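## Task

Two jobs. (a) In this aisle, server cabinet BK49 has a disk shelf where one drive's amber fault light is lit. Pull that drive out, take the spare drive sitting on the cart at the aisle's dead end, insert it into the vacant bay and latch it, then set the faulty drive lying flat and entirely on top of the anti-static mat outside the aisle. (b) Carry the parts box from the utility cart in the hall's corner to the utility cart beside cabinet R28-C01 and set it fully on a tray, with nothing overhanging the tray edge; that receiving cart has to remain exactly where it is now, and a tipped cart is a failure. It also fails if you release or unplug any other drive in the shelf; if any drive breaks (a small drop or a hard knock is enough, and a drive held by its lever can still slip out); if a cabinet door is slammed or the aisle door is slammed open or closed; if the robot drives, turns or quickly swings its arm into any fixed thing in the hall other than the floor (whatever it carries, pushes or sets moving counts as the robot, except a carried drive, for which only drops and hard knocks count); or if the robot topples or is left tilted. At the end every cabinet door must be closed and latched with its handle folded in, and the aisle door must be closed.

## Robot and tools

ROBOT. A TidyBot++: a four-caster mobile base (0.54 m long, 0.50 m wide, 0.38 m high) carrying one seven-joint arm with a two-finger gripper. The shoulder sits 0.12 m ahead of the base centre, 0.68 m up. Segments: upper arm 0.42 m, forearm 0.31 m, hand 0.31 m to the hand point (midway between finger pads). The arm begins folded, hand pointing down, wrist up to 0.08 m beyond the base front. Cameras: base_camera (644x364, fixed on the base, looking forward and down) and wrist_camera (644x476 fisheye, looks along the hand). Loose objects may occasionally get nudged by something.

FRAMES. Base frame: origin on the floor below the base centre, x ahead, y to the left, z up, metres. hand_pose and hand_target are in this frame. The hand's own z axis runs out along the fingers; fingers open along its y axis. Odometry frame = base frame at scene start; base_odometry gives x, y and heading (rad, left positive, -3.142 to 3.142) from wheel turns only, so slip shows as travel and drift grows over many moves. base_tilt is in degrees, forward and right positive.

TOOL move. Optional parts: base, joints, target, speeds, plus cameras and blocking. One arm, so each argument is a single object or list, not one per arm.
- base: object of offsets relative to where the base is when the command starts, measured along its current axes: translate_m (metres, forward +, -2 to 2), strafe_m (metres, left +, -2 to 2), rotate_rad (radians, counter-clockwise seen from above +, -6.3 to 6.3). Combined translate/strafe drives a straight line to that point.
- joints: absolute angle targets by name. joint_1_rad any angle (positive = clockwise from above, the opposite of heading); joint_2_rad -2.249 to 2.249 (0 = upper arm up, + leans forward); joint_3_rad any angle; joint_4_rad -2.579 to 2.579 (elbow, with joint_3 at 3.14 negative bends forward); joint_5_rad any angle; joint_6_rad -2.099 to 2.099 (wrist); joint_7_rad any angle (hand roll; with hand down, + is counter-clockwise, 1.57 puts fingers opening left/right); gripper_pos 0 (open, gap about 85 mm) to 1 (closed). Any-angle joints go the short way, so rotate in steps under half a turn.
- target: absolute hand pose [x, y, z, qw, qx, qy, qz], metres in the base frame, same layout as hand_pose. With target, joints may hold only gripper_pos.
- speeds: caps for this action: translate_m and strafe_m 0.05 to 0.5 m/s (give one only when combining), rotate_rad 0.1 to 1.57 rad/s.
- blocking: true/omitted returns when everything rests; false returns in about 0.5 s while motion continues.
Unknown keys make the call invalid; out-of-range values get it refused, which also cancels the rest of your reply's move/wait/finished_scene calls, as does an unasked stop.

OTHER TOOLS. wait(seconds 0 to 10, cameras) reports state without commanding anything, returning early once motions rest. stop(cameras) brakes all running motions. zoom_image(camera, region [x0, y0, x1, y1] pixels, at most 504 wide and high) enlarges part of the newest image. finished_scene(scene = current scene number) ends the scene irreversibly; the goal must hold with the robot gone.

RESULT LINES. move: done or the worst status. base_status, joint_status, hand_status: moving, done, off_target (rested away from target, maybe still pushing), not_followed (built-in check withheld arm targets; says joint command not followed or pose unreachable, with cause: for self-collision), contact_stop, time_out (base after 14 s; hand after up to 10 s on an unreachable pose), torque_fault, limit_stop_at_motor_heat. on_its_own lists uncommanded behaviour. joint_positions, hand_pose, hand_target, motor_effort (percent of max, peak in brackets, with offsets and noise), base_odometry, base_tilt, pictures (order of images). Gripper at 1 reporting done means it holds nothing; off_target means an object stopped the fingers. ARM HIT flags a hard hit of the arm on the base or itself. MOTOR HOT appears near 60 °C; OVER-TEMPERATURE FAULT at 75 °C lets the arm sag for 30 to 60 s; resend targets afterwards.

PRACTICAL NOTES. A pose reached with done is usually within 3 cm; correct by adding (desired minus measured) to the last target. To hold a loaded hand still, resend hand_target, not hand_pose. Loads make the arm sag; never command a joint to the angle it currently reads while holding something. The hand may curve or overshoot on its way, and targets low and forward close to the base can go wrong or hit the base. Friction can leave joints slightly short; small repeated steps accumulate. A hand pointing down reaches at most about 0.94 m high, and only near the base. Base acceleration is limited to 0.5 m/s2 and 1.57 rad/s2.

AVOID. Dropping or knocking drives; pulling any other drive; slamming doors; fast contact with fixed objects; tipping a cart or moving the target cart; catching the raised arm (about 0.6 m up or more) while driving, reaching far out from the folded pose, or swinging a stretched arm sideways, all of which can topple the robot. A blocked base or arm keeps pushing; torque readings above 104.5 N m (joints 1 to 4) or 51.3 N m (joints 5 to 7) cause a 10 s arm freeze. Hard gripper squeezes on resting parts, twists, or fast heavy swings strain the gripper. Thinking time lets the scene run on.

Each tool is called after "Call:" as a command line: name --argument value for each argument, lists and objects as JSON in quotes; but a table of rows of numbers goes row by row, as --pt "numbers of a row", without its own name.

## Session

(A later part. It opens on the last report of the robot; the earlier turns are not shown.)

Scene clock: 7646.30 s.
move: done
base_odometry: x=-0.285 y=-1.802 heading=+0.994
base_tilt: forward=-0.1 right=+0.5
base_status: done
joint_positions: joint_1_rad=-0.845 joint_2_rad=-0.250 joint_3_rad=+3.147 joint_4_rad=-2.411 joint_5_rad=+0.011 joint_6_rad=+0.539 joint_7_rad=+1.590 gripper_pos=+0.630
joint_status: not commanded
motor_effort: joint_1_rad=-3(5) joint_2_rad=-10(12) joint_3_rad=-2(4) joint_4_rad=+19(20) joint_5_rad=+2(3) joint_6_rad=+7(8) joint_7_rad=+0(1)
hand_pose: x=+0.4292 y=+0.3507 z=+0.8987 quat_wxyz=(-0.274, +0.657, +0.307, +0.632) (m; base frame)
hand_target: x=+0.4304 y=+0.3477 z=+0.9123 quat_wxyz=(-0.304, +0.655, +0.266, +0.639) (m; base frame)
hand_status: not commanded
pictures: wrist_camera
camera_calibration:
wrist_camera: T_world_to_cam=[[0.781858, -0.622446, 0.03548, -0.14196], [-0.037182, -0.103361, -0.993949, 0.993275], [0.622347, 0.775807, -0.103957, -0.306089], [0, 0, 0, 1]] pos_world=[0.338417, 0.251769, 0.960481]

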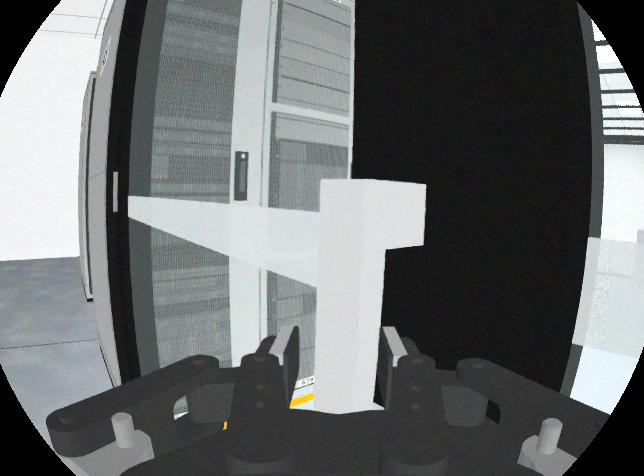

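Call:
move --base '{"translate_m": -0.031, "strafe_m": -0.039}' --speeds '{"translate_m": 0.05}' --cameras '[]'

Call:
move --base '{"translate_m": -0.2}' --speeds '{"translate_m": 0.1}' --cameras '[]'

Call:
move --joints '{"joint_1_rad": 0.01, "joint_2_rad": -0.25, "joint_3_rad": 3.145, "joint_4_rad": -2.42, "joint_5_rad": 0.011, "joint_6_rad": 0.6, "gripper_pos": 0.3}' --cameras '[]'

Call:
move --base '{"strafe_m": 0.39}' --speeds '{"strafe_m": 0.15}' --cameras '["wrist_camera"]'

Scene clock: 7705.07 s.
move: done
base_odometry: x=-0.269 y=-1.850 heading=+0.994
base_tilt: forward=-0.1 right=+0.5
base_status: done
joint_positions: joint_1_rad=-0.848 joint_2_rad=-0.250 joint_3_rad=+3.147 joint_4_rad=-2.411 joint_5_rad=+0.011 joint_6_rad=+0.539 joint_7_rad=+1.590 gripper_pos=+0.630
joint_status: not commanded
motor_effort: joint_1_rad=-1(3) joint_2_rad=-11(13) joint_3_rad=+0(2) joint_4_rad=+20(20) joint_5_rad=+1(2) joint_6_rad=+7(8) joint_7_rad=+0(1)
hand_pose: x=+0.4282 y=+0.3516 z=+0.8987 quat_wxyz=(-0.275, +0.656, +0.308, +0.631) (m; base frame)
hand_target: x=+0.4304 y=+0.3477 z=+0.9123 quat_wxyz=(-0.304, +0.655, +0.266, +0.639) (m; base frame)
hand_status: not commanded
pictures: none
No camera images: "cameras" was empty.

Scene clock: 7707.60 s.
move: done
base_odometry: x=-0.378 y=-2.017 heading=+0.994
base_tilt: forward=-0.1 right=+0.5
base_status: done
joint_positions: joint_1_rad=-0.848 joint_2_rad=-0.250 joint_3_rad=+3.147 joint_4_rad=-2.411 joint_5_rad=+0.011 joint_6_rad=+0.539 joint_7_rad=+1.590 gripper_pos=+0.630
joint_status: not commanded
motor_effort: joint_1_rad=+0(2) joint_2_rad=-11(12) joint_3_rad=+0(2) joint_4_rad=+20(20) joint_5_rad=+1(1) joint_6_rad=+8(8) joint_7_rad=+0(1)
hand_pose: x=+0.4282 y=+0.3516 z=+0.8987 quat_wxyz=(-0.275, +0.656, +0.308, +0.631) (m; base frame)
hand_target: x=+0.4304 y=+0.3477 z=+0.9123 quat_wxyz=(-0.304, +0.655, +0.266, +0.639) (m; base frame)
hand_status: not commanded
pictures: none
No camera images: "cameras" was empty.

Scene clock: 7709.73 s.
move: done
base_odometry: x=-0.378 y=-2.017 heading=+0.994
base_tilt: forward=-0.1 right=+0.5
base_status: not commanded
joint_positions: joint_1_rad=-0.004 joint_2_rad=-0.250 joint_3_rad=+3.147 joint_4_rad=-2.411 joint_5_rad=+0.011 joint_6_rad=+0.539 joint_7_rad=+1.590 gripper_pos=+0.300
joint_status: all done
motor_effort: joint_1_rad=-1(2) joint_2_rad=-10(11) joint_3_rad=+0(1) joint_4_rad=+20(20) joint_5_rad=+1(2) joint_6_rad=+7(9) joint_7_rad=+0(1)
hand_pose: x=+0.5872 y=+0.0026 z=+0.8987 quat_wxyz=(+0.008, +0.725, +0.012, +0.689) (m; base frame)
hand_target: x=+0.5858 y=-0.0031 z=+0.9124 quat_wxyz=(-0.002, +0.707, -0.007, +0.707) (m; base frame)
hand_status: not commanded
pictures: none
No camera images: "cameras" was empty.

Scene clock: 7712.97 s.
move: done
base_odometry: x=-0.705 y=-1.805 heading=+0.994
base_tilt: forward=-0.1 right=+0.5
base_status: done
joint_positions: joint_1_rad=-0.001 joint_2_rad=-0.250 joint_3_rad=+3.147 joint_4_rad=-2.411 joint_5_rad=+0.011 joint_6_rad=+0.539 joint_7_rad=+1.590 gripper_pos=+0.300
joint_status: not commanded
motor_effort: joint_1_rad=+0(2) joint_2_rad=-10(11) joint_3_rad=+1(2) joint_4_rad=+20(20) joint_5_rad=+1(1) joint_6_rad=+7(8) joint_7_rad=+0(1)
hand_pose: x=+0.5872 y=+0.0010 z=+0.8987 quat_wxyz=(+0.009, +0.725, +0.011, +0.689) (m; base frame)
hand_target: x=+0.5858 y=-0.0031 z=+0.9124 quat_wxyz=(-0.002, +0.707, -0.007, +0.707) (m; base frame)
hand_status: not commanded
pictures: wrist_camera
camera_calibration:
wrist_camera: T_world_to_cam=[[0.0539883, -0.997913, 0.0354377, -0.0552787], [-0.101864, -0.0408084, -0.993961, 1.00096], [0.993332, 0.0500524, -0.103854, -0.350426], [0, 0, 0, 1]] pos_world=[0.453035, 0.00322386, 0.960481]

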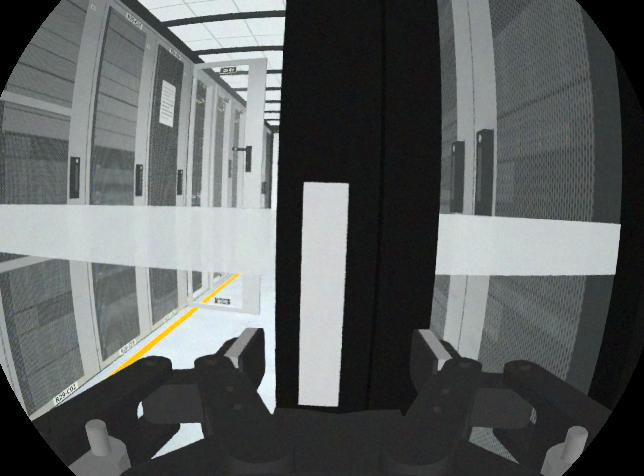

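Call:
move --base '{"translate_m": 0.045, "strafe_m": 0.006}' --speeds '{"translate_m": 0.06}' --cameras '["wrist_camera"]'

Scene clock: 7721.77 s.
move: done
base_odometry: x=-0.686 y=-1.764 heading=+0.994
base_tilt: forward=+0.0 right=+0.5
base_status: done
joint_positions: joint_1_rad=-0.001 joint_2_rad=-0.249 joint_3_rad=+3.147 joint_4_rad=-2.411 joint_5_rad=+0.011 joint_6_rad=+0.539 joint_7_rad=+1.590 gripper_pos=+0.300
joint_status: not commanded
motor_effort: joint_1_rad=+0(1) joint_2_rad=-11(13) joint_3_rad=+0(1) joint_4_rad=+20(20) joint_5_rad=+1(1) joint_6_rad=+7(8) joint_7_rad=+0(0)
hand_pose: x=+0.5872 y=+0.0010 z=+0.8987 quat_wxyz=(+0.009, +0.725, +0.011, +0.689) (m; base frame)
hand_target: x=+0.5858 y=-0.0031 z=+0.9124 quat_wxyz=(-0.002, +0.707, -0.007, +0.707) (m; base frame)
hand_status: not commanded
pictures: wrist_camera
camera_calibration:
wrist_camera: T_world_to_cam=[[0.0539883, -0.997913, 0.0354377, -0.0552787], [-0.101864, -0.0408084, -0.993961, 1.00096], [0.993332, 0.0500524, -0.103854, -0.350426], [0, 0, 0, 1]] pos_world=[0.453035, 0.00322386, 0.960481]

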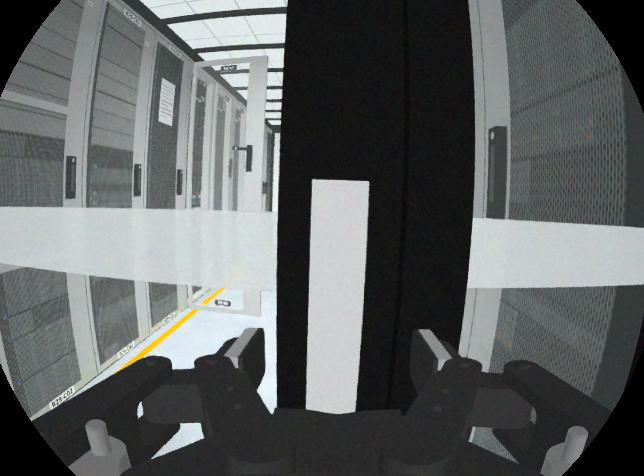

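Call:
zoom_image --camera "wrist_camera" --region '[260, 160, 420, 420]'

Scaled by 1.938.

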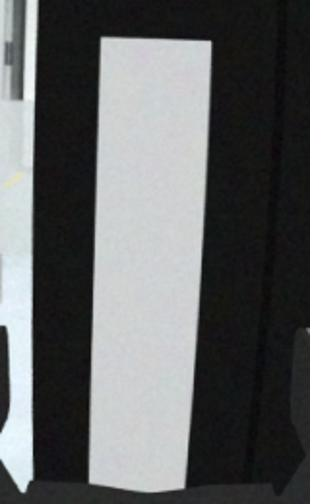

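Call:
move --base '{"translate_m": 0.03, "strafe_m": 0.0}' --speeds '{"translate_m": 0.06}' --cameras '["wrist_camera"]'

Call:
zoom_image --camera "wrist_camera" --region '[260, 160, 420, 420]'

Scene clock: 7738.17 s.
move: done
base_odometry: x=-0.670 y=-1.738 heading=+0.994
base_tilt: forward=-0.1 right=+0.5
base_status: done
joint_positions: joint_1_rad=-0.001 joint_2_rad=-0.249 joint_3_rad=+3.147 joint_4_rad=-2.411 joint_5_rad=+0.011 joint_6_rad=+0.539 joint_7_rad=+1.590 gripper_pos=+0.300
joint_status: not commanded
motor_effort: joint_1_rad=+0(1) joint_2_rad=-11(13) joint_3_rad=+0(1) joint_4_rad=+19(20) joint_5_rad=+1(1) joint_6_rad=+7(8) joint_7_rad=+0(1)
hand_pose: x=+0.5873 y=+0.0010 z=+0.8985 quat_wxyz=(+0.009, +0.725, +0.011, +0.689) (m; base frame)
hand_target: x=+0.5858 y=-0.0031 z=+0.9124 quat_wxyz=(-0.002, +0.707, -0.007, +0.707) (m; base frame)
hand_status: not commanded
pictures: wrist_camera
camera_calibration:
wrist_camera: T_world_to_cam=[[0.0539975, -0.997913, 0.0354237, -0.0552712], [-0.102161, -0.0408103, -0.99393, 1.00098], [0.993301, 0.0500509, -0.104151, -0.350235], [0, 0, 0, 1]] pos_world=[0.453134, 0.00322386, 0.960381]

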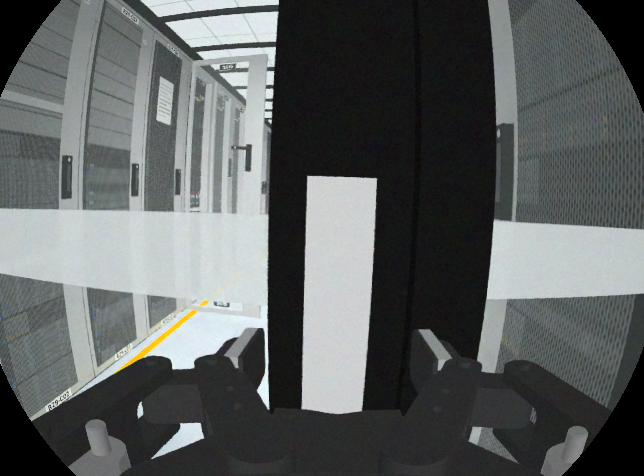

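Scaled by 1.938.

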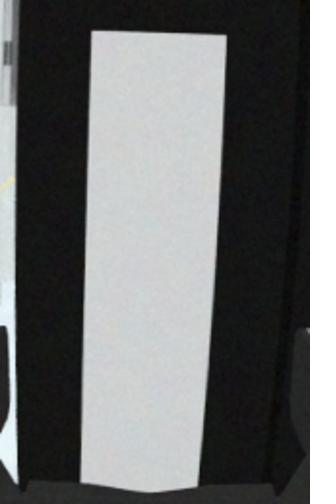

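Call:
move --base '{"translate_m": 0.022}' --speeds '{"translate_m": 0.05}' --cameras '[]'

Call:
move --joints '{"gripper_pos": 0.6}' --cameras '[]'

Call:
move --joints '{"gripper_pos": 0.78}' --cameras '["wrist_camera"]'

Scene clock: 7759.70 s.
move: done
base_odometry: x=-0.658 y=-1.720 heading=+0.995
base_tilt: forward=+0.0 right=+0.5
base_status: done
joint_positions: joint_1_rad=-0.001 joint_2_rad=-0.249 joint_3_rad=+3.147 joint_4_rad=-2.411 joint_5_rad=+0.011 joint_6_rad=+0.539 joint_7_rad=+1.590 gripper_pos=+0.300
joint_status: not commanded
motor_effort: joint_1_rad=+0(1) joint_2_rad=-11(13) joint_3_rad=+0(1) joint_4_rad=+20(20) joint_5_rad=+1(1) joint_6_rad=+8(8) joint_7_rad=+0(0)
hand_pose: x=+0.5873 y=+0.0010 z=+0.8985 quat_wxyz=(+0.009, +0.725, +0.011, +0.689) (m; base frame)
hand_target: x=+0.5858 y=-0.0031 z=+0.9124 quat_wxyz=(-0.002, +0.707, -0.007, +0.707) (m; base frame)
hand_status: not commanded
pictures: none
No camera images: "cameras" was empty.

Scene clock: 7760.40 s.
move: done
base_odometry: x=-0.658 y=-1.720 heading=+0.995
base_tilt: forward=-0.1 right=+0.5
base_status: not commanded
joint_positions: joint_1_rad=-0.001 joint_2_rad=-0.249 joint_3_rad=+3.147 joint_4_rad=-2.411 joint_5_rad=+0.011 joint_6_rad=+0.539 joint_7_rad=+1.590 gripper_pos=+0.600
joint_status: all done
motor_effort: joint_1_rad=+0(1) joint_2_rad=-11(11) joint_3_rad=+1(1) joint_4_rad=+20(20) joint_5_rad=+1(1) joint_6_rad=+7(8) joint_7_rad=+0(0)
hand_pose: x=+0.5873 y=+0.0010 z=+0.8985 quat_wxyz=(+0.009, +0.725, +0.011, +0.689) (m; base frame)
hand_target: x=+0.5858 y=-0.0031 z=+0.9124 quat_wxyz=(-0.002, +0.707, -0.007, +0.707) (m; base frame)
hand_status: not commanded
pictures: none
No camera images: "cameras" was empty.

Scene clock: 7761.03 s.
move: off_target
base_odometry: x=-0.658 y=-1.720 heading=+0.995
base_tilt: forward=+0.0 right=+0.5
base_status: not commanded
joint_positions: joint_1_rad=-0.001 joint_2_rad=-0.250 joint_3_rad=+3.144 joint_4_rad=-2.411 joint_5_rad=+0.011 joint_6_rad=+0.539 joint_7_rad=+1.581 gripper_pos=+0.731
joint_status: gripper_pos off_target (ended at +0.731, target +0.780)
motor_effort: joint_1_rad=+0(4) joint_2_rad=-9(11) joint_3_rad=+2(5) joint_4_rad=+19(22) joint_5_rad=+1(2) joint_6_rad=+7(8) joint_7_rad=+1(3)
hand_pose: x=+0.5870 y=+0.0020 z=+0.8985 quat_wxyz=(+0.005, +0.725, +0.008, +0.689) (m; base frame)
hand_target: x=+0.5858 y=-0.0031 z=+0.9124 quat_wxyz=(-0.002, +0.707, -0.007, +0.707) (m; base frame)
hand_status: not commanded
pictures: wrist_camera
camera_calibration:
wrist_camera: T_world_to_cam=[[0.0554009, -0.998095, 0.027166, -0.0476386], [-0.102056, -0.0327259, -0.99424, 1.00118], [0.993235, 0.0523093, -0.103675, -0.350388], [0, 0, 0, 1]] pos_world=[0.452834, 0.00354539, 0.960384]

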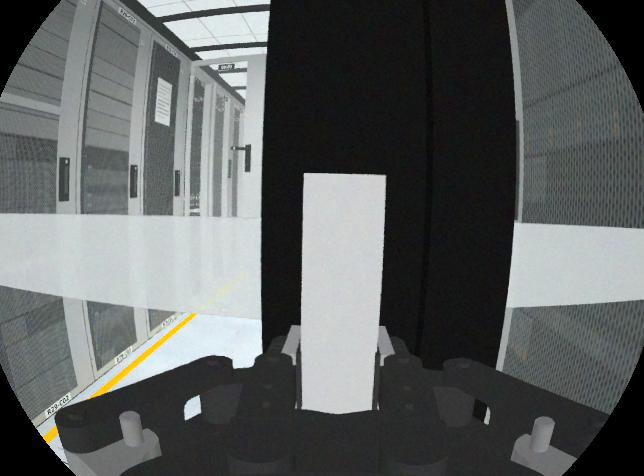

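Call:
move --base '{"translate_m": -0.0434, "strafe_m": 0.0317, "rotate_rad": -0.05}' --speeds '{"translate_m": 0.06, "rotate_rad": 0.1}' --cameras '["wrist_camera"]'

Scene clock: 7779.40 s.
move: done
base_odometry: x=-0.708 y=-1.739 heading=+0.945
base_tilt: forward=-0.1 right=+0.5
base_status: done
joint_positions: joint_1_rad=+0.005 joint_2_rad=-0.220 joint_3_rad=+3.140 joint_4_rad=-2.390 joint_5_rad=+0.011 joint_6_rad=+0.547 joint_7_rad=+1.581 gripper_pos=+0.732
joint_status: not commanded
motor_effort: joint_1_rad=-1(7) joint_2_rad=-18(20) joint_3_rad=+0(7) joint_4_rad=+14(20) joint_5_rad=+0(3) joint_6_rad=+7(9) joint_7_rad=+1(1)
hand_pose: x=+0.5976 y=+0.0017 z=+0.8987 quat_wxyz=(+0.006, +0.725, +0.008, +0.688) (m; base frame)
hand_target: x=+0.5858 y=-0.0031 z=+0.9124 quat_wxyz=(-0.002, +0.707, -0.007, +0.707) (m; base frame)
hand_status: not commanded
pictures: wrist_camera
camera_calibration:
wrist_camera: T_world_to_cam=[[0.0543311, -0.998127, 0.0281043, -0.0488404], [-0.103343, -0.0336155, -0.994078, 1.003], [0.993161, 0.0511049, -0.104975, -0.359584], [0, 0, 0, 1]] pos_world=[0.463431, 0.00334395, 0.960685]

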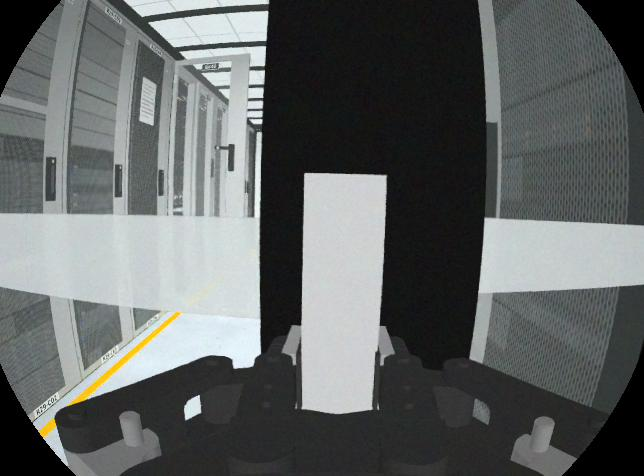

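Call:
move --base '{"translate_m": -0.0853, "strafe_m": 0.0656, "rotate_rad": -0.1}' --speeds '{"translate_m": 0.1, "rotate_rad": 0.1}' --cameras '[]'

Call:
move --base '{"translate_m": -0.0853, "strafe_m": 0.0656, "rotate_rad": -0.1}' --speeds '{"translate_m": 0.1, "rotate_rad": 0.1}' --cameras '["wrist_camera"]'

Scene clock: 7790.67 s.
move: done
base_odometry: x=-0.811 y=-1.769 heading=+0.844
base_tilt: forward=+0.0 right=+0.5
base_status: done
joint_positions: joint_1_rad=+0.004 joint_2_rad=-0.216 joint_3_rad=+3.141 joint_4_rad=-2.387 joint_5_rad=+0.011 joint_6_rad=+0.548 joint_7_rad=+1.581 gripper_pos=+0.732
joint_status: not commanded
motor_effort: joint_1_rad=-1(6) joint_2_rad=-17(22) joint_3_rad=+0(6) joint_4_rad=+14(17) joint_5_rad=+0(3) joint_6_rad=+7(8) joint_7_rad=+1(1)
hand_pose: x=+0.5991 y=+0.0019 z=+0.8987 quat_wxyz=(+0.006, +0.725, +0.008, +0.688) (m; base frame)
hand_target: x=+0.5858 y=-0.0031 z=+0.9124 quat_wxyz=(-0.002, +0.707, -0.007, +0.707) (m; base frame)
hand_status: not commanded
pictures: none
No camera images: "cameras" was empty.

Scene clock: 7792.27 s.
move: done
base_odometry: x=-0.917 y=-1.789 heading=+0.743
base_tilt: forward=-0.1 right=+0.6
base_status: done
joint_positions: joint_1_rad=+0.004 joint_2_rad=-0.213 joint_3_rad=+3.141 joint_4_rad=-2.386 joint_5_rad=+0.011 joint_6_rad=+0.550 joint_7_rad=+1.581 gripper_pos=+0.732
joint_status: not commanded
motor_effort: joint_1_rad=-1(7) joint_2_rad=-17(22) joint_3_rad=-1(7) joint_4_rad=+13(17) joint_5_rad=+1(3) joint_6_rad=+6(8) joint_7_rad=+1(1)
hand_pose: x=+0.5999 y=+0.0016 z=+0.8987 quat_wxyz=(+0.006, +0.725, +0.008, +0.688) (m; base frame)
hand_target: x=+0.5858 y=-0.0031 z=+0.9124 quat_wxyz=(-0.002, +0.707, -0.007, +0.707) (m; base frame)
hand_status: not commanded
pictures: wrist_camera
camera_calibration:
wrist_camera: T_world_to_cam=[[0.0542921, -0.998138, 0.0278182, -0.0487767], [-0.103152, -0.0333166, -0.994108, 1.00318], [0.993183, 0.0511027, -0.104768, -0.362172], [0, 0, 0, 1]] pos_world=[0.465831, 0.00324483, 0.960685]

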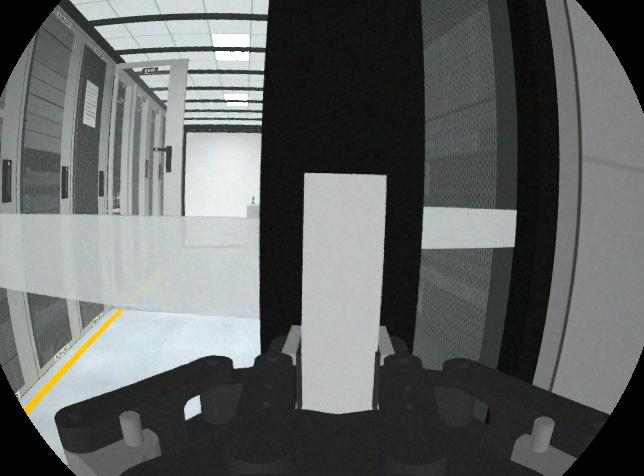

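Call:
move --base '{"translate_m": -0.0853, "strafe_m": 0.0656, "rotate_rad": -0.1}' --speeds '{"translate_m": 0.1, "rotate_rad": 0.1}' --cameras '[]'

Call:
move --base '{"translate_m": -0.0853, "strafe_m": 0.0656, "rotate_rad": -0.1}' --speeds '{"translate_m": 0.1, "rotate_rad": 0.1}'

Scene clock: 7802.20 s.
move: done
base_odometry: x=-1.024 y=-1.799 heading=+0.642
base_tilt: forward=+0.0 right=+0.5
base_status: done
joint_positions: joint_1_rad=+0.004 joint_2_rad=-0.214 joint_3_rad=+3.141 joint_4_rad=-2.387 joint_5_rad=+0.011 joint_6_rad=+0.551 joint_7_rad=+1.581 gripper_pos=+0.732
joint_status: not commanded
motor_effort: joint_1_rad=-1(6) joint_2_rad=-17(22) joint_3_rad=-1(6) joint_4_rad=+13(17) joint_5_rad=+1(3) joint_6_rad=+6(8) joint_7_rad=+1(1)
hand_pose: x=+0.5996 y=+0.0013 z=+0.8987 quat_wxyz=(+0.006, +0.725, +0.008, +0.688) (m; base frame)
hand_target: x=+0.5858 y=-0.0031 z=+0.9124 quat_wxyz=(-0.002, +0.707, -0.007, +0.707) (m; base frame)
hand_status: not commanded
pictures: none
No camera images: "cameras" was empty.

Scene clock: 7803.80 s.
move: done
base_odometry: x=-1.131 y=-1.797 heading=+0.542
base_tilt: forward=-0.1 right=+0.5
base_status: done
joint_positions: joint_1_rad=+0.005 joint_2_rad=-0.214 joint_3_rad=+3.141 joint_4_rad=-2.388 joint_5_rad=+0.011 joint_6_rad=+0.551 joint_7_rad=+1.581 gripper_pos=+0.732
joint_status: not commanded
motor_effort: joint_1_rad=-1(6) joint_2_rad=-17(22) joint_3_rad=-1(6) joint_4_rad=+14(17) joint_5_rad=+1(3) joint_6_rad=+7(8) joint_7_rad=+1(1)
hand_pose: x=+0.5993 y=+0.0011 z=+0.8987 quat_wxyz=(+0.006, +0.725, +0.008, +0.689) (m; base frame)
hand_target: x=+0.5858 y=-0.0031 z=+0.9124 quat_wxyz=(-0.002, +0.707, -0.007, +0.707) (m; base frame)
hand_status: not commanded
pictures: base_camera, wrist_camera
camera_calibration:
wrist_camera: T_world_to_cam=[[0.053156, -0.9982, 0.0277748, -0.0485633], [-0.102298, -0.0331111, -0.994203, 1.00269], [0.993333, 0.0500065, -0.103874, -0.362396], [0, 0, 0, 1]] pos_world=[0.465134, 0.0028465, 0.960584]

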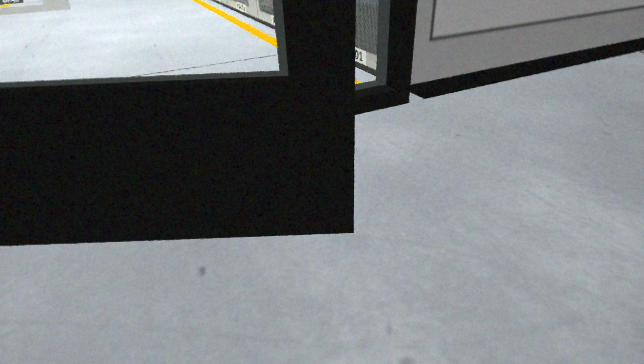

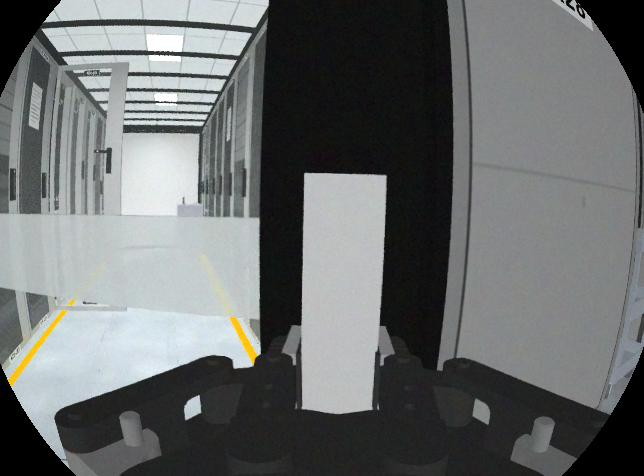

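Call:
move --joints '{"gripper_pos": 0.4}' --blocking false --cameras '["base_camera"]'

Call:
wait --seconds 0.5 --cameras '["base_camera"]'

Call:
wait --seconds 0.5 --cameras '["base_camera"]'

Call:
wait --seconds 0.5 --cameras '["base_camera"]'

Call:
wait --seconds 1.0 --cameras '["base_camera"]'

Call:
wait --seconds 1.0 --cameras '["base_camera"]'

Scene clock: 7814.77 s.
move: moving
base_odometry: x=-1.131 y=-1.797 heading=+0.542
base_tilt: forward=-0.1 right=+0.5
base_status: not commanded
joint_positions: joint_1_rad=+0.005 joint_2_rad=-0.233 joint_3_rad=+3.141 joint_4_rad=-2.409 joint_5_rad=+0.011 joint_6_rad=+0.551 joint_7_rad=+1.581 gripper_pos=+0.400
joint_status: gripper_pos moving
motor_effort: joint_1_rad=+0(1) joint_2_rad=-11(17) joint_3_rad=+0(1) joint_4_rad=+19(20) joint_5_rad=+1(2) joint_6_rad=+7(8) joint_7_rad=+0(1)
hand_pose: x=+0.5913 y=+0.0011 z=+0.8954 quat_wxyz=(+0.006, +0.726, +0.008, +0.688) (m; base frame)
hand_target: x=+0.5858 y=-0.0031 z=+0.9124 quat_wxyz=(-0.002, +0.707, -0.007, +0.707) (m; base frame)
hand_status: not commanded
pictures: base_camera

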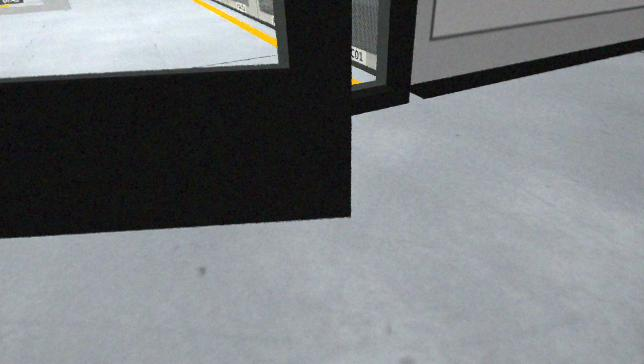

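Scene clock: 7815.00 s.
earlier move: done
base_odometry: x=-1.131 y=-1.797 heading=+0.542
base_tilt: forward=-0.1 right=+0.5
base_status: not commanded
joint_positions: joint_1_rad=+0.005 joint_2_rad=-0.233 joint_3_rad=+3.141 joint_4_rad=-2.409 joint_5_rad=+0.011 joint_6_rad=+0.551 joint_7_rad=+1.581 gripper_pos=+0.400
joint_status: all done
motor_effort: joint_1_rad=+0(1) joint_2_rad=-11(17) joint_3_rad=+0(1) joint_4_rad=+20(20) joint_5_rad=+1(2) joint_6_rad=+7(8) joint_7_rad=+0(1)
hand_pose: x=+0.5913 y=+0.0011 z=+0.8954 quat_wxyz=(+0.006, +0.726, +0.008, +0.688) (m; base frame)
hand_target: x=+0.5858 y=-0.0031 z=+0.9124 quat_wxyz=(-0.002, +0.707, -0.007, +0.707) (m; base frame)
hand_status: not commanded
wait: 0.23 of 0.5 s (the move ended)
pictures: base_camera

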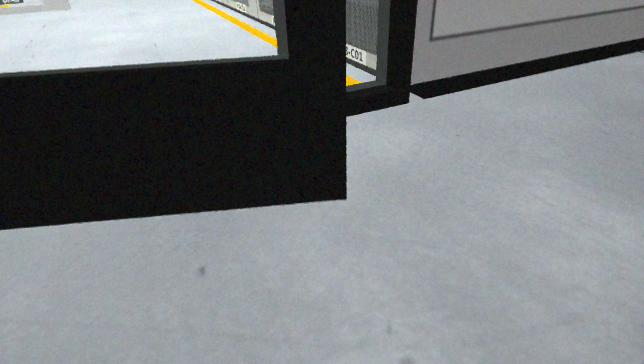

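Scene clock: 7815.50 s.
base_odometry: x=-1.131 y=-1.797 heading=+0.542
base_tilt: forward=-0.1 right=+0.5
base_status: not commanded
joint_positions: joint_1_rad=+0.005 joint_2_rad=-0.233 joint_3_rad=+3.141 joint_4_rad=-2.409 joint_5_rad=+0.011 joint_6_rad=+0.551 joint_7_rad=+1.581 gripper_pos=+0.400
joint_status: all done
motor_effort: joint_1_rad=+0(1) joint_2_rad=-11(17) joint_3_rad=+0(1) joint_4_rad=+20(20) joint_5_rad=+1(2) joint_6_rad=+8(8) joint_7_rad=+0(1)
hand_pose: x=+0.5913 y=+0.0011 z=+0.8954 quat_wxyz=(+0.006, +0.726, +0.008, +0.688) (m; base frame)
hand_target: x=+0.5858 y=-0.0031 z=+0.9124 quat_wxyz=(-0.002, +0.707, -0.007, +0.707) (m; base frame)
hand_status: not commanded
wait: 0.50 s; at rest by 0.27 s
pictures: base_camera

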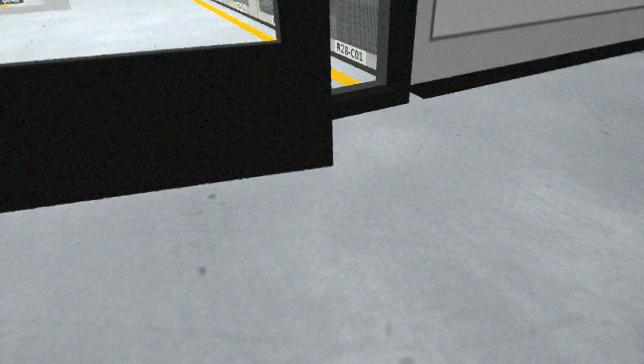

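Scene clock: 7816.00 s.
base_odometry: x=-1.131 y=-1.797 heading=+0.542
base_tilt: forward=+0.0 right=+0.6
base_status: not commanded
joint_positions: joint_1_rad=+0.005 joint_2_rad=-0.233 joint_3_rad=+3.141 joint_4_rad=-2.409 joint_5_rad=+0.011 joint_6_rad=+0.551 joint_7_rad=+1.581 gripper_pos=+0.400
joint_status: all done
motor_effort: joint_1_rad=+0(1) joint_2_rad=-11(17) joint_3_rad=+0(1) joint_4_rad=+20(20) joint_5_rad=+1(2) joint_6_rad=+7(8) joint_7_rad=+0(1)
hand_pose: x=+0.5913 y=+0.0011 z=+0.8954 quat_wxyz=(+0.006, +0.726, +0.008, +0.688) (m; base frame)
hand_target: x=+0.5858 y=-0.0031 z=+0.9124 quat_wxyz=(-0.002, +0.707, -0.007, +0.707) (m; base frame)
hand_status: not commanded
wait: 0.50 s; at rest by 0.27 s
pictures: base_camera

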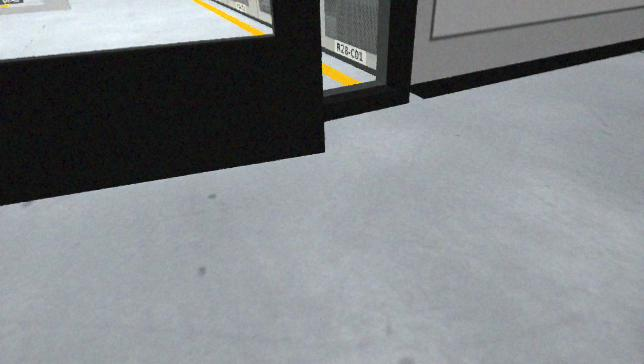

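Scene clock: 7817.00 s.
base_odometry: x=-1.131 y=-1.797 heading=+0.542
base_tilt: forward=-0.1 right=+0.5
base_status: not commanded
joint_positions: joint_1_rad=+0.005 joint_2_rad=-0.233 joint_3_rad=+3.141 joint_4_rad=-2.409 joint_5_rad=+0.011 joint_6_rad=+0.551 joint_7_rad=+1.581 gripper_pos=+0.400
joint_status: all done
motor_effort: joint_1_rad=+0(1) joint_2_rad=-11(17) joint_3_rad=+1(1) joint_4_rad=+20(20) joint_5_rad=+1(2) joint_6_rad=+7(8) joint_7_rad=+0(1)
hand_pose: x=+0.5913 y=+0.0011 z=+0.8954 quat_wxyz=(+0.006, +0.726, +0.008, +0.688) (m; base frame)
hand_target: x=+0.5858 y=-0.0031 z=+0.9124 quat_wxyz=(-0.002, +0.707, -0.007, +0.707) (m; base frame)
hand_status: not commanded
wait: 1.00 s; at rest by 0.27 s
pictures: base_camera

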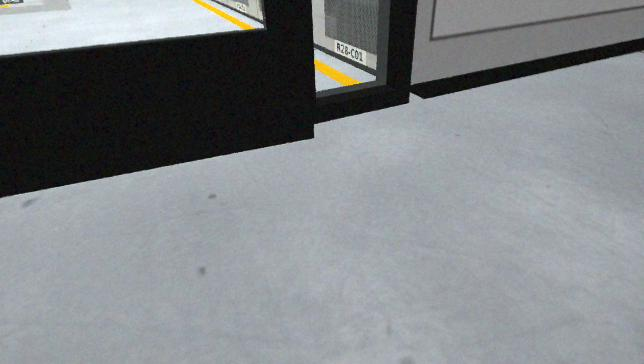

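Scene clock: 7818.00 s.
base_odometry: x=-1.131 y=-1.797 heading=+0.542
base_tilt: forward=-0.1 right=+0.5
base_status: not commanded
joint_positions: joint_1_rad=+0.005 joint_2_rad=-0.233 joint_3_rad=+3.141 joint_4_rad=-2.409 joint_5_rad=+0.011 joint_6_rad=+0.551 joint_7_rad=+1.581 gripper_pos=+0.400
joint_status: all done
motor_effort: joint_1_rad=+0(1) joint_2_rad=-11(17) joint_3_rad=+0(1) joint_4_rad=+19(20) joint_5_rad=+1(2) joint_6_rad=+7(8) joint_7_rad=+0(1)
hand_pose: x=+0.5913 y=+0.0011 z=+0.8954 quat_wxyz=(+0.006, +0.726, +0.008, +0.688) (m; base frame)
hand_target: x=+0.5858 y=-0.0031 z=+0.9124 quat_wxyz=(-0.002, +0.707, -0.007, +0.707) (m; base frame)
hand_status: not commanded
wait: 1.00 s; at rest by 0.27 s
pictures: base_camera

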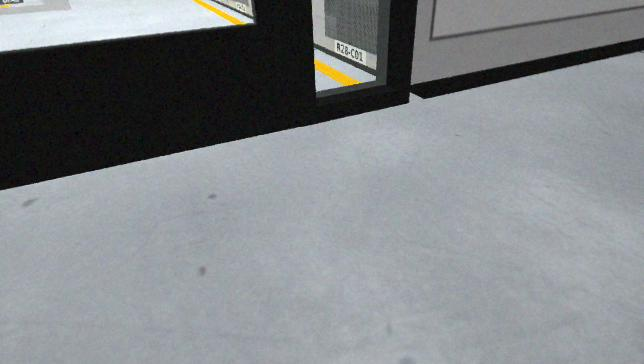

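Call:
move --base '{"translate_m": -0.08}' --speeds '{"translate_m": 0.08}' --cameras '[]'

Call:
move --base '{"rotate_rad": 0.452}' --speeds '{"rotate_rad": 0.3}' --cameras '[]'

Call:
move --base '{"strafe_m": -0.83}' --speeds '{"strafe_m": 0.2}' --joints '{"joint_1_rad": -0.955, "gripper_pos": 0.55}' --cameras '["wrist_camera"]'

Scene clock: 8091.97 s.
move: done
base_odometry: x=-1.200 y=-1.839 heading=+0.542
base_tilt: forward=-0.1 right=+0.6
base_status: done
joint_positions: joint_1_rad=+0.005 joint_2_rad=-0.237 joint_3_rad=+3.141 joint_4_rad=-2.409 joint_5_rad=+0.011 joint_6_rad=+0.551 joint_7_rad=+1.581 gripper_pos=+0.400
joint_status: not commanded
motor_effort: joint_1_rad=+0(1) joint_2_rad=-11(13) joint_3_rad=+0(1) joint_4_rad=+20(20) joint_5_rad=+1(1) joint_6_rad=+7(8) joint_7_rad=+0(1)
hand_pose: x=+0.5904 y=+0.0011 z=+0.8972 quat_wxyz=(+0.006, +0.725, +0.008, +0.689) (m; base frame)
hand_target: x=+0.5858 y=-0.0031 z=+0.9124 quat_wxyz=(-0.002, +0.707, -0.007, +0.707) (m; base frame)
hand_status: not commanded
pictures: none
No camera images: "cameras" was empty.

Scene clock: 8093.97 s.
move: done
base_odometry: x=-1.200 y=-1.839 heading=+0.993
base_tilt: forward=+0.0 right=+0.6
base_status: done
joint_positions: joint_1_rad=+0.005 joint_2_rad=-0.237 joint_3_rad=+3.141 joint_4_rad=-2.409 joint_5_rad=+0.011 joint_6_rad=+0.551 joint_7_rad=+1.581 gripper_pos=+0.400
joint_status: not commanded
motor_effort: joint_1_rad=+0(2) joint_2_rad=-11(11) joint_3_rad=+0(2) joint_4_rad=+20(20) joint_5_rad=+1(2) joint_6_rad=+8(8) joint_7_rad=+0(1)
hand_pose: x=+0.5904 y=+0.0008 z=+0.8972 quat_wxyz=(+0.007, +0.725, +0.008, +0.689) (m; base frame)
hand_target: x=+0.5858 y=-0.0031 z=+0.9124 quat_wxyz=(-0.002, +0.707, -0.007, +0.707) (m; base frame)
hand_status: not commanded
pictures: none
No camera images: "cameras" was empty.

Scene clock: 8098.83 s.
move: done
base_odometry: x=-0.505 y=-2.292 heading=+0.994
base_tilt: forward=-0.1 right=+0.5
base_status: done
joint_positions: joint_1_rad=-0.941 joint_2_rad=-0.238 joint_3_rad=+3.141 joint_4_rad=-2.409 joint_5_rad=+0.011 joint_6_rad=+0.551 joint_7_rad=+1.581 gripper_pos=+0.550
joint_status: all done
motor_effort: joint_1_rad=+0(2) joint_2_rad=-11(12) joint_3_rad=+0(3) joint_4_rad=+20(20) joint_5_rad=+1(1) joint_6_rad=+8(8) joint_7_rad=+0(1)
hand_pose: x=+0.3938 y=+0.3827 z=+0.8979 quat_wxyz=(-0.308, +0.641, +0.337, +0.617) (m; base frame)
hand_target: x=+0.3874 y=+0.3820 z=+0.9124 quat_wxyz=(-0.330, +0.629, +0.322, +0.626) (m; base frame)
hand_status: not commanded
pictures: wrist_camera
camera_calibration:
wrist_camera: T_world_to_cam=[[0.840553, -0.541012, 0.0278704, -0.141774], [-0.031628, -0.100369, -0.994447, 0.991568], [0.540806, 0.835004, -0.101476, -0.301868], [0, 0, 0, 1]] pos_world=[0.313782, 0.274882, 0.959381]

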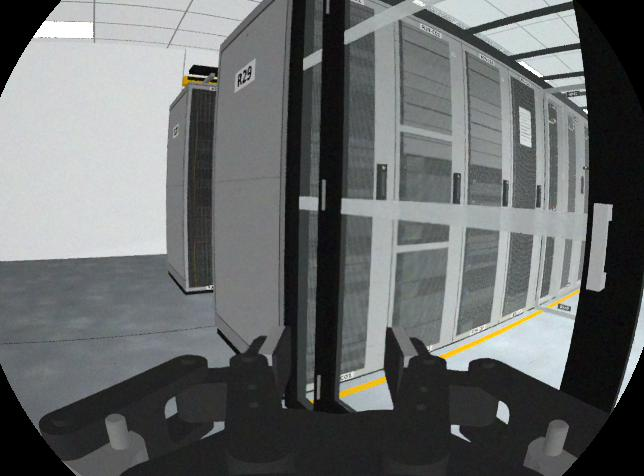

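Call:
move --base '{"translate_m": 0.535, "strafe_m": -0.008}' --speeds '{"translate_m": 0.15}' --cameras '["wrist_camera"]'

Scene clock: 8110.90 s.
move: done
base_odometry: x=-0.206 y=-1.848 heading=+0.994
base_tilt: forward=-0.1 right=+0.5
base_status: done
joint_positions: joint_1_rad=-0.944 joint_2_rad=-0.238 joint_3_rad=+3.141 joint_4_rad=-2.409 joint_5_rad=+0.011 joint_6_rad=+0.551 joint_7_rad=+1.581 gripper_pos=+0.550
joint_status: not commanded
motor_effort: joint_1_rad=+0(2) joint_2_rad=-11(13) joint_3_rad=+0(2) joint_4_rad=+20(21) joint_5_rad=+1(1) joint_6_rad=+7(8) joint_7_rad=+0(1)
hand_pose: x=+0.3928 y=+0.3833 z=+0.8981 quat_wxyz=(-0.309, +0.641, +0.337, +0.616) (m; base frame)
hand_target: x=+0.3874 y=+0.3820 z=+0.9124 quat_wxyz=(-0.330, +0.629, +0.322, +0.626) (m; base frame)
hand_status: not commanded
pictures: wrist_camera
camera_calibration:
wrist_camera: T_world_to_cam=[[0.84187, -0.538961, 0.0278687, -0.141869], [-0.031165, -0.100104, -0.994489, 0.991603], [0.53878, 0.836361, -0.101071, -0.301878], [0, 0, 0, 1]] pos_world=[0.312985, 0.27528, 0.959581]

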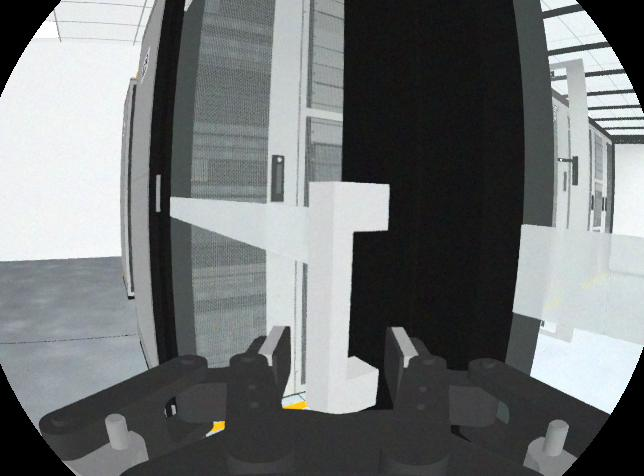

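Call:
move --base '{"translate_m": 0.0254, "strafe_m": 0.0433}' --speeds '{"translate_m": 0.06}' --cameras '["wrist_camera"]'

Scene clock: 8117.00 s.
move: done
base_odometry: x=-0.228 y=-1.803 heading=+0.994
base_tilt: forward=-0.1 right=+0.6
base_status: done
joint_positions: joint_1_rad=-0.944 joint_2_rad=-0.239 joint_3_rad=+3.141 joint_4_rad=-2.409 joint_5_rad=+0.011 joint_6_rad=+0.551 joint_7_rad=+1.581 gripper_pos=+0.550
joint_status: not commanded
motor_effort: joint_1_rad=-1(1) joint_2_rad=-11(13) joint_3_rad=+0(1) joint_4_rad=+20(20) joint_5_rad=+1(1) joint_6_rad=+8(8) joint_7_rad=+0(0)
hand_pose: x=+0.3927 y=+0.3832 z=+0.8983 quat_wxyz=(-0.309, +0.641, +0.337, +0.617) (m; base frame)
hand_target: x=+0.3874 y=+0.3820 z=+0.9124 quat_wxyz=(-0.330, +0.629, +0.322, +0.626) (m; base frame)
hand_status: not commanded
pictures: wrist_camera
camera_calibration:
wrist_camera: T_world_to_cam=[[0.841862, -0.538969, 0.0279348, -0.141958], [-0.0307887, -0.099639, -0.994547, 0.991589], [0.538813, 0.836412, -0.100476, -0.302233], [0, 0, 0, 1]] pos_world=[0.312886, 0.275081, 0.95978]

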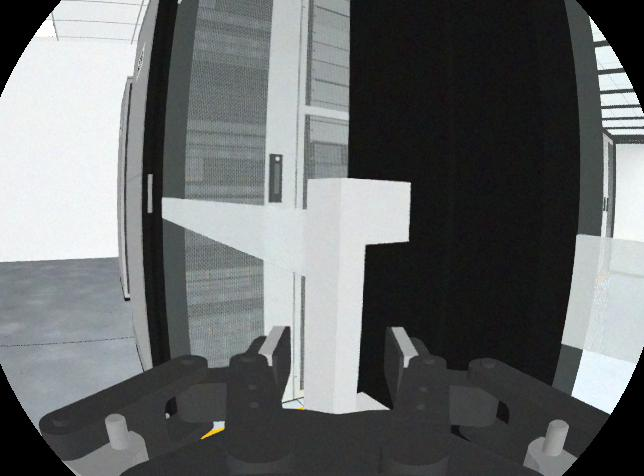

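Call:
move --base '{"translate_m": 0.0056, "strafe_m": 0.0132}' --speeds '{"translate_m": 0.05}' --cameras '[]'

Call:
move --joints '{"gripper_pos": 0.65}' --cameras '["wrist_camera"]'

Scene clock: 8124.33 s.
move: done
base_odometry: x=-0.236 y=-1.790 heading=+0.994
base_tilt: forward=-0.1 right=+0.5
base_status: done
joint_positions: joint_1_rad=-0.944 joint_2_rad=-0.239 joint_3_rad=+3.141 joint_4_rad=-2.409 joint_5_rad=+0.011 joint_6_rad=+0.551 joint_7_rad=+1.581 gripper_pos=+0.550
joint_status: not commanded
motor_effort: joint_1_rad=-1(2) joint_2_rad=-11(14) joint_3_rad=+0(1) joint_4_rad=+19(21) joint_5_rad=+1(1) joint_6_rad=+8(8) joint_7_rad=+0(0)
hand_pose: x=+0.3927 y=+0.3831 z=+0.8985 quat_wxyz=(-0.309, +0.640, +0.337, +0.617) (m; base frame)
hand_target: x=+0.3874 y=+0.3820 z=+0.9124 quat_wxyz=(-0.330, +0.629, +0.322, +0.626) (m; base frame)
hand_status: not commanded
pictures: none
No camera images: "cameras" was empty.

Scene clock: 8124.87 s.
move: done
base_odometry: x=-0.236 y=-1.790 heading=+0.994
base_tilt: forward=-0.1 right=+0.5
base_status: not commanded
joint_positions: joint_1_rad=-0.944 joint_2_rad=-0.239 joint_3_rad=+3.141 joint_4_rad=-2.409 joint_5_rad=+0.011 joint_6_rad=+0.551 joint_7_rad=+1.581 gripper_pos=+0.650
joint_status: all done
motor_effort: joint_1_rad=+0(1) joint_2_rad=-11(11) joint_3_rad=+0(1) joint_4_rad=+19(20) joint_5_rad=+1(1) joint_6_rad=+8(8) joint_7_rad=+0(0)
hand_pose: x=+0.3927 y=+0.3831 z=+0.8985 quat_wxyz=(-0.309, +0.640, +0.337, +0.617) (m; base frame)
hand_target: x=+0.3874 y=+0.3820 z=+0.9124 quat_wxyz=(-0.330, +0.629, +0.322, +0.626) (m; base frame)
hand_status: not commanded
pictures: wrist_camera
camera_calibration:
wrist_camera: T_world_to_cam=[[0.841811, -0.539048, 0.02795, -0.141937], [-0.0305679, -0.0993069, -0.994587, 0.991566], [0.538906, 0.8364, -0.100075, -0.302635], [0, 0, 0, 1]] pos_world=[0.312886, 0.275082, 0.959879]

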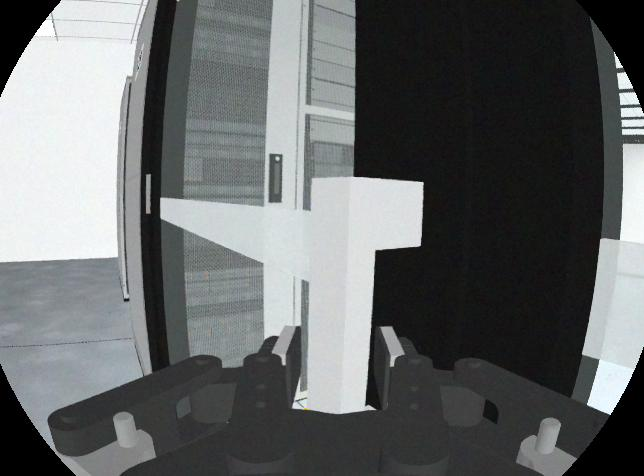

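Call:
move --joints '{"gripper_pos": 0.78}' --cameras '["wrist_camera"]'

Scene clock: 8130.33 s.
move: done
base_odometry: x=-0.236 y=-1.790 heading=+0.994
base_tilt: forward=-0.1 right=+0.5
base_status: not commanded
joint_positions: joint_1_rad=-0.944 joint_2_rad=-0.241 joint_3_rad=+3.142 joint_4_rad=-2.410 joint_5_rad=+0.011 joint_6_rad=+0.551 joint_7_rad=+1.581 gripper_pos=+0.767
joint_status: all done
motor_effort: joint_1_rad=-1(2) joint_2_rad=-11(11) joint_3_rad=-1(2) joint_4_rad=+20(22) joint_5_rad=+1(2) joint_6_rad=+8(8) joint_7_rad=+0(1)
hand_pose: x=+0.3926 y=+0.3826 z=+0.8986 quat_wxyz=(-0.309, +0.640, +0.337, +0.617) (m; base frame)
hand_target: x=+0.3874 y=+0.3820 z=+0.9124 quat_wxyz=(-0.330, +0.629, +0.322, +0.626) (m; base frame)
hand_status: not commanded
pictures: wrist_camera
camera_calibration:
wrist_camera: T_world_to_cam=[[0.841562, -0.539442, 0.027859, -0.141818], [-0.0304732, -0.0989069, -0.99463, 0.991401], [0.539301, 0.836194, -0.0996748, -0.302478], [0, 0, 0, 1]] pos_world=[0.312686, 0.274484, 0.959879]

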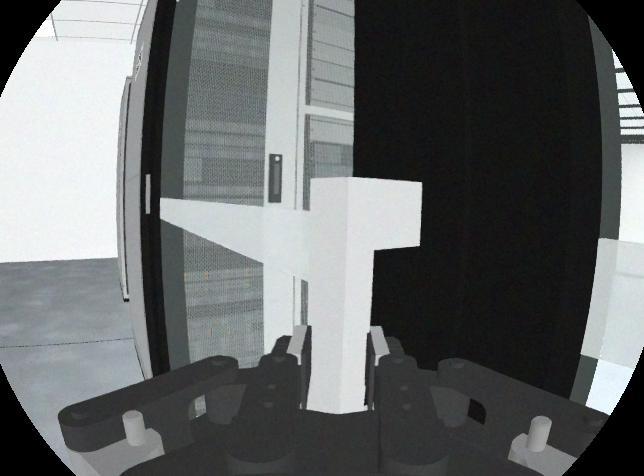

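Call:
move --base '{"translate_m": -0.045, "strafe_m": 0.002}' --speeds '{"translate_m": 0.06}' --cameras '["wrist_camera"]'

Scene clock: 8138.17 s.
move: done
base_odometry: x=-0.263 y=-1.827 heading=+0.994
base_tilt: forward=-0.1 right=+0.4
base_status: done
joint_positions: joint_1_rad=-0.949 joint_2_rad=-0.237 joint_3_rad=+3.152 joint_4_rad=-2.408 joint_5_rad=+0.011 joint_6_rad=+0.552 joint_7_rad=+1.581 gripper_pos=+0.780
joint_status: not commanded
motor_effort: joint_1_rad=+0(8) joint_2_rad=-11(17) joint_3_rad=+1(8) joint_4_rad=+19(21) joint_5_rad=+1(5) joint_6_rad=+8(8) joint_7_rad=+0(1)
hand_pose: x=+0.3955 y=+0.3823 z=+0.8984 quat_wxyz=(-0.309, +0.642, +0.335, +0.617) (m; base frame)
hand_target: x=+0.3874 y=+0.3820 z=+0.9124 quat_wxyz=(-0.330, +0.629, +0.322, +0.626) (m; base frame)
hand_status: not commanded
pictures: wrist_camera
camera_calibration:
wrist_camera: T_world_to_cam=[[0.839347, -0.543003, 0.0253711, -0.139928], [-0.0334014, -0.0981025, -0.994616, 0.992072], [0.542568, 0.833981, -0.100479, -0.30354], [0, 0, 0, 1]] pos_world=[0.315276, 0.27449, 0.959781]

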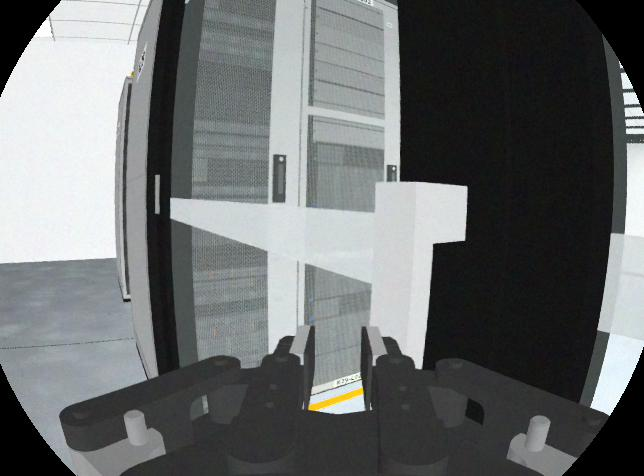

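Call:
move --base '{"translate_m": -0.034, "strafe_m": -0.049}' --speeds '{"translate_m": 0.06}' --joints '{"gripper_pos": 0.62}' --cameras '[]'

Call:
move --base '{"translate_m": 0.0457, "strafe_m": -0.0025}' --speeds '{"translate_m": 0.06}' --cameras '["wrist_camera"]'

Scene clock: 8436.00 s.
move: done
base_odometry: x=-0.240 y=-1.883 heading=+0.994
base_tilt: forward=-0.1 right=+0.5
base_status: done
joint_positions: joint_1_rad=-0.949 joint_2_rad=-0.238 joint_3_rad=+3.152 joint_4_rad=-2.408 joint_5_rad=+0.011 joint_6_rad=+0.552 joint_7_rad=+1.581 gripper_pos=+0.620
joint_status: all done
motor_effort: joint_1_rad=+0(1) joint_2_rad=-11(14) joint_3_rad=+0(1) joint_4_rad=+19(20) joint_5_rad=+1(1) joint_6_rad=+7(8) joint_7_rad=+0(0)
hand_pose: x=+0.3954 y=+0.3821 z=+0.8989 quat_wxyz=(-0.309, +0.641, +0.335, +0.617) (m; base frame)
hand_target: x=+0.3874 y=+0.3820 z=+0.9124 quat_wxyz=(-0.330, +0.629, +0.322, +0.626) (m; base frame)
hand_status: not commanded
pictures: none
No camera images: "cameras" was empty.

Scene clock: 8437.23 s.
move: done
base_odometry: x=-0.213 y=-1.846 heading=+0.993
base_tilt: forward=-0.1 right=+0.5
base_status: done
joint_positions: joint_1_rad=-0.949 joint_2_rad=-0.238 joint_3_rad=+3.152 joint_4_rad=-2.408 joint_5_rad=+0.011 joint_6_rad=+0.552 joint_7_rad=+1.581 gripper_pos=+0.620
joint_status: not commanded
motor_effort: joint_1_rad=-1(2) joint_2_rad=-11(12) joint_3_rad=+1(2) joint_4_rad=+20(20) joint_5_rad=+1(1) joint_6_rad=+8(8) joint_7_rad=+0(1)
hand_pose: x=+0.3953 y=+0.3821 z=+0.8989 quat_wxyz=(-0.309, +0.641, +0.335, +0.617) (m; base frame)
hand_target: x=+0.3874 y=+0.3820 z=+0.9124 quat_wxyz=(-0.330, +0.629, +0.322, +0.626) (m; base frame)
hand_status: not commanded
pictures: wrist_camera
camera_calibration:
wrist_camera: T_world_to_cam=[[0.83944, -0.542857, 0.0254518, -0.140026], [-0.032717, -0.0972292, -0.994724, 0.992091], [0.542467, 0.834178, -0.0993787, -0.304307], [0, 0, 0, 1]] pos_world=[0.315078, 0.274292, 0.96018]

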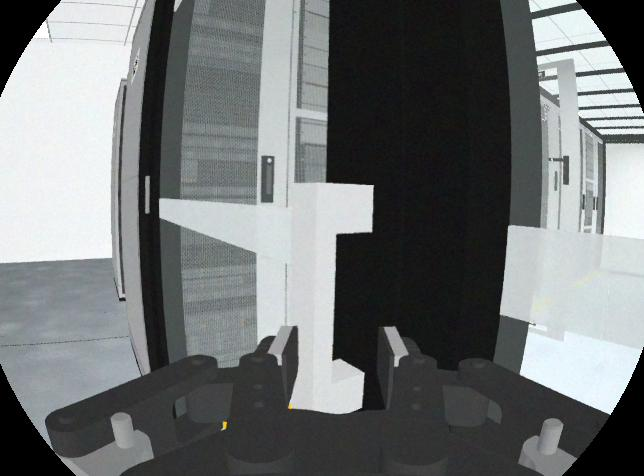

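Call:
move --base '{"translate_m": 0.0115, "strafe_m": 0.0405}' --speeds '{"translate_m": 0.06}' --cameras '["wrist_camera"]'

Scene clock: 8450.60 s.
move: done
base_odometry: x=-0.241 y=-1.814 heading=+0.993
base_tilt: forward=-0.1 right=+0.5
base_status: done
joint_positions: joint_1_rad=-0.949 joint_2_rad=-0.239 joint_3_rad=+3.152 joint_4_rad=-2.408 joint_5_rad=+0.011 joint_6_rad=+0.552 joint_7_rad=+1.581 gripper_pos=+0.620
joint_status: not commanded
motor_effort: joint_1_rad=+0(1) joint_2_rad=-11(14) joint_3_rad=+1(1) joint_4_rad=+20(20) joint_5_rad=+1(1) joint_6_rad=+7(8) joint_7_rad=+0(1)
hand_pose: x=+0.3952 y=+0.3820 z=+0.8993 quat_wxyz=(-0.309, +0.641, +0.335, +0.618) (m; base frame)
hand_target: x=+0.3874 y=+0.3820 z=+0.9124 quat_wxyz=(-0.330, +0.629, +0.322, +0.626) (m; base frame)
hand_status: not commanded
pictures: wrist_camera
camera_calibration:
wrist_camera: T_world_to_cam=[[0.839386, -0.542935, 0.0255526, -0.140032], [-0.0322071, -0.0966117, -0.994801, 0.992107], [0.542581, 0.834199, -0.0985808, -0.304812], [0, 0, 0, 1]] pos_world=[0.314879, 0.274094, 0.960478]

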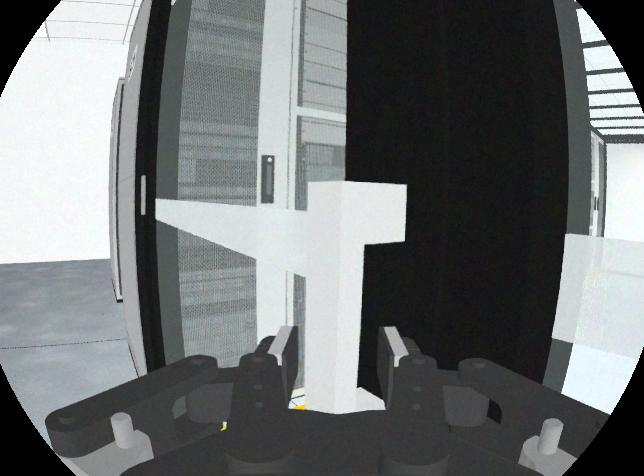

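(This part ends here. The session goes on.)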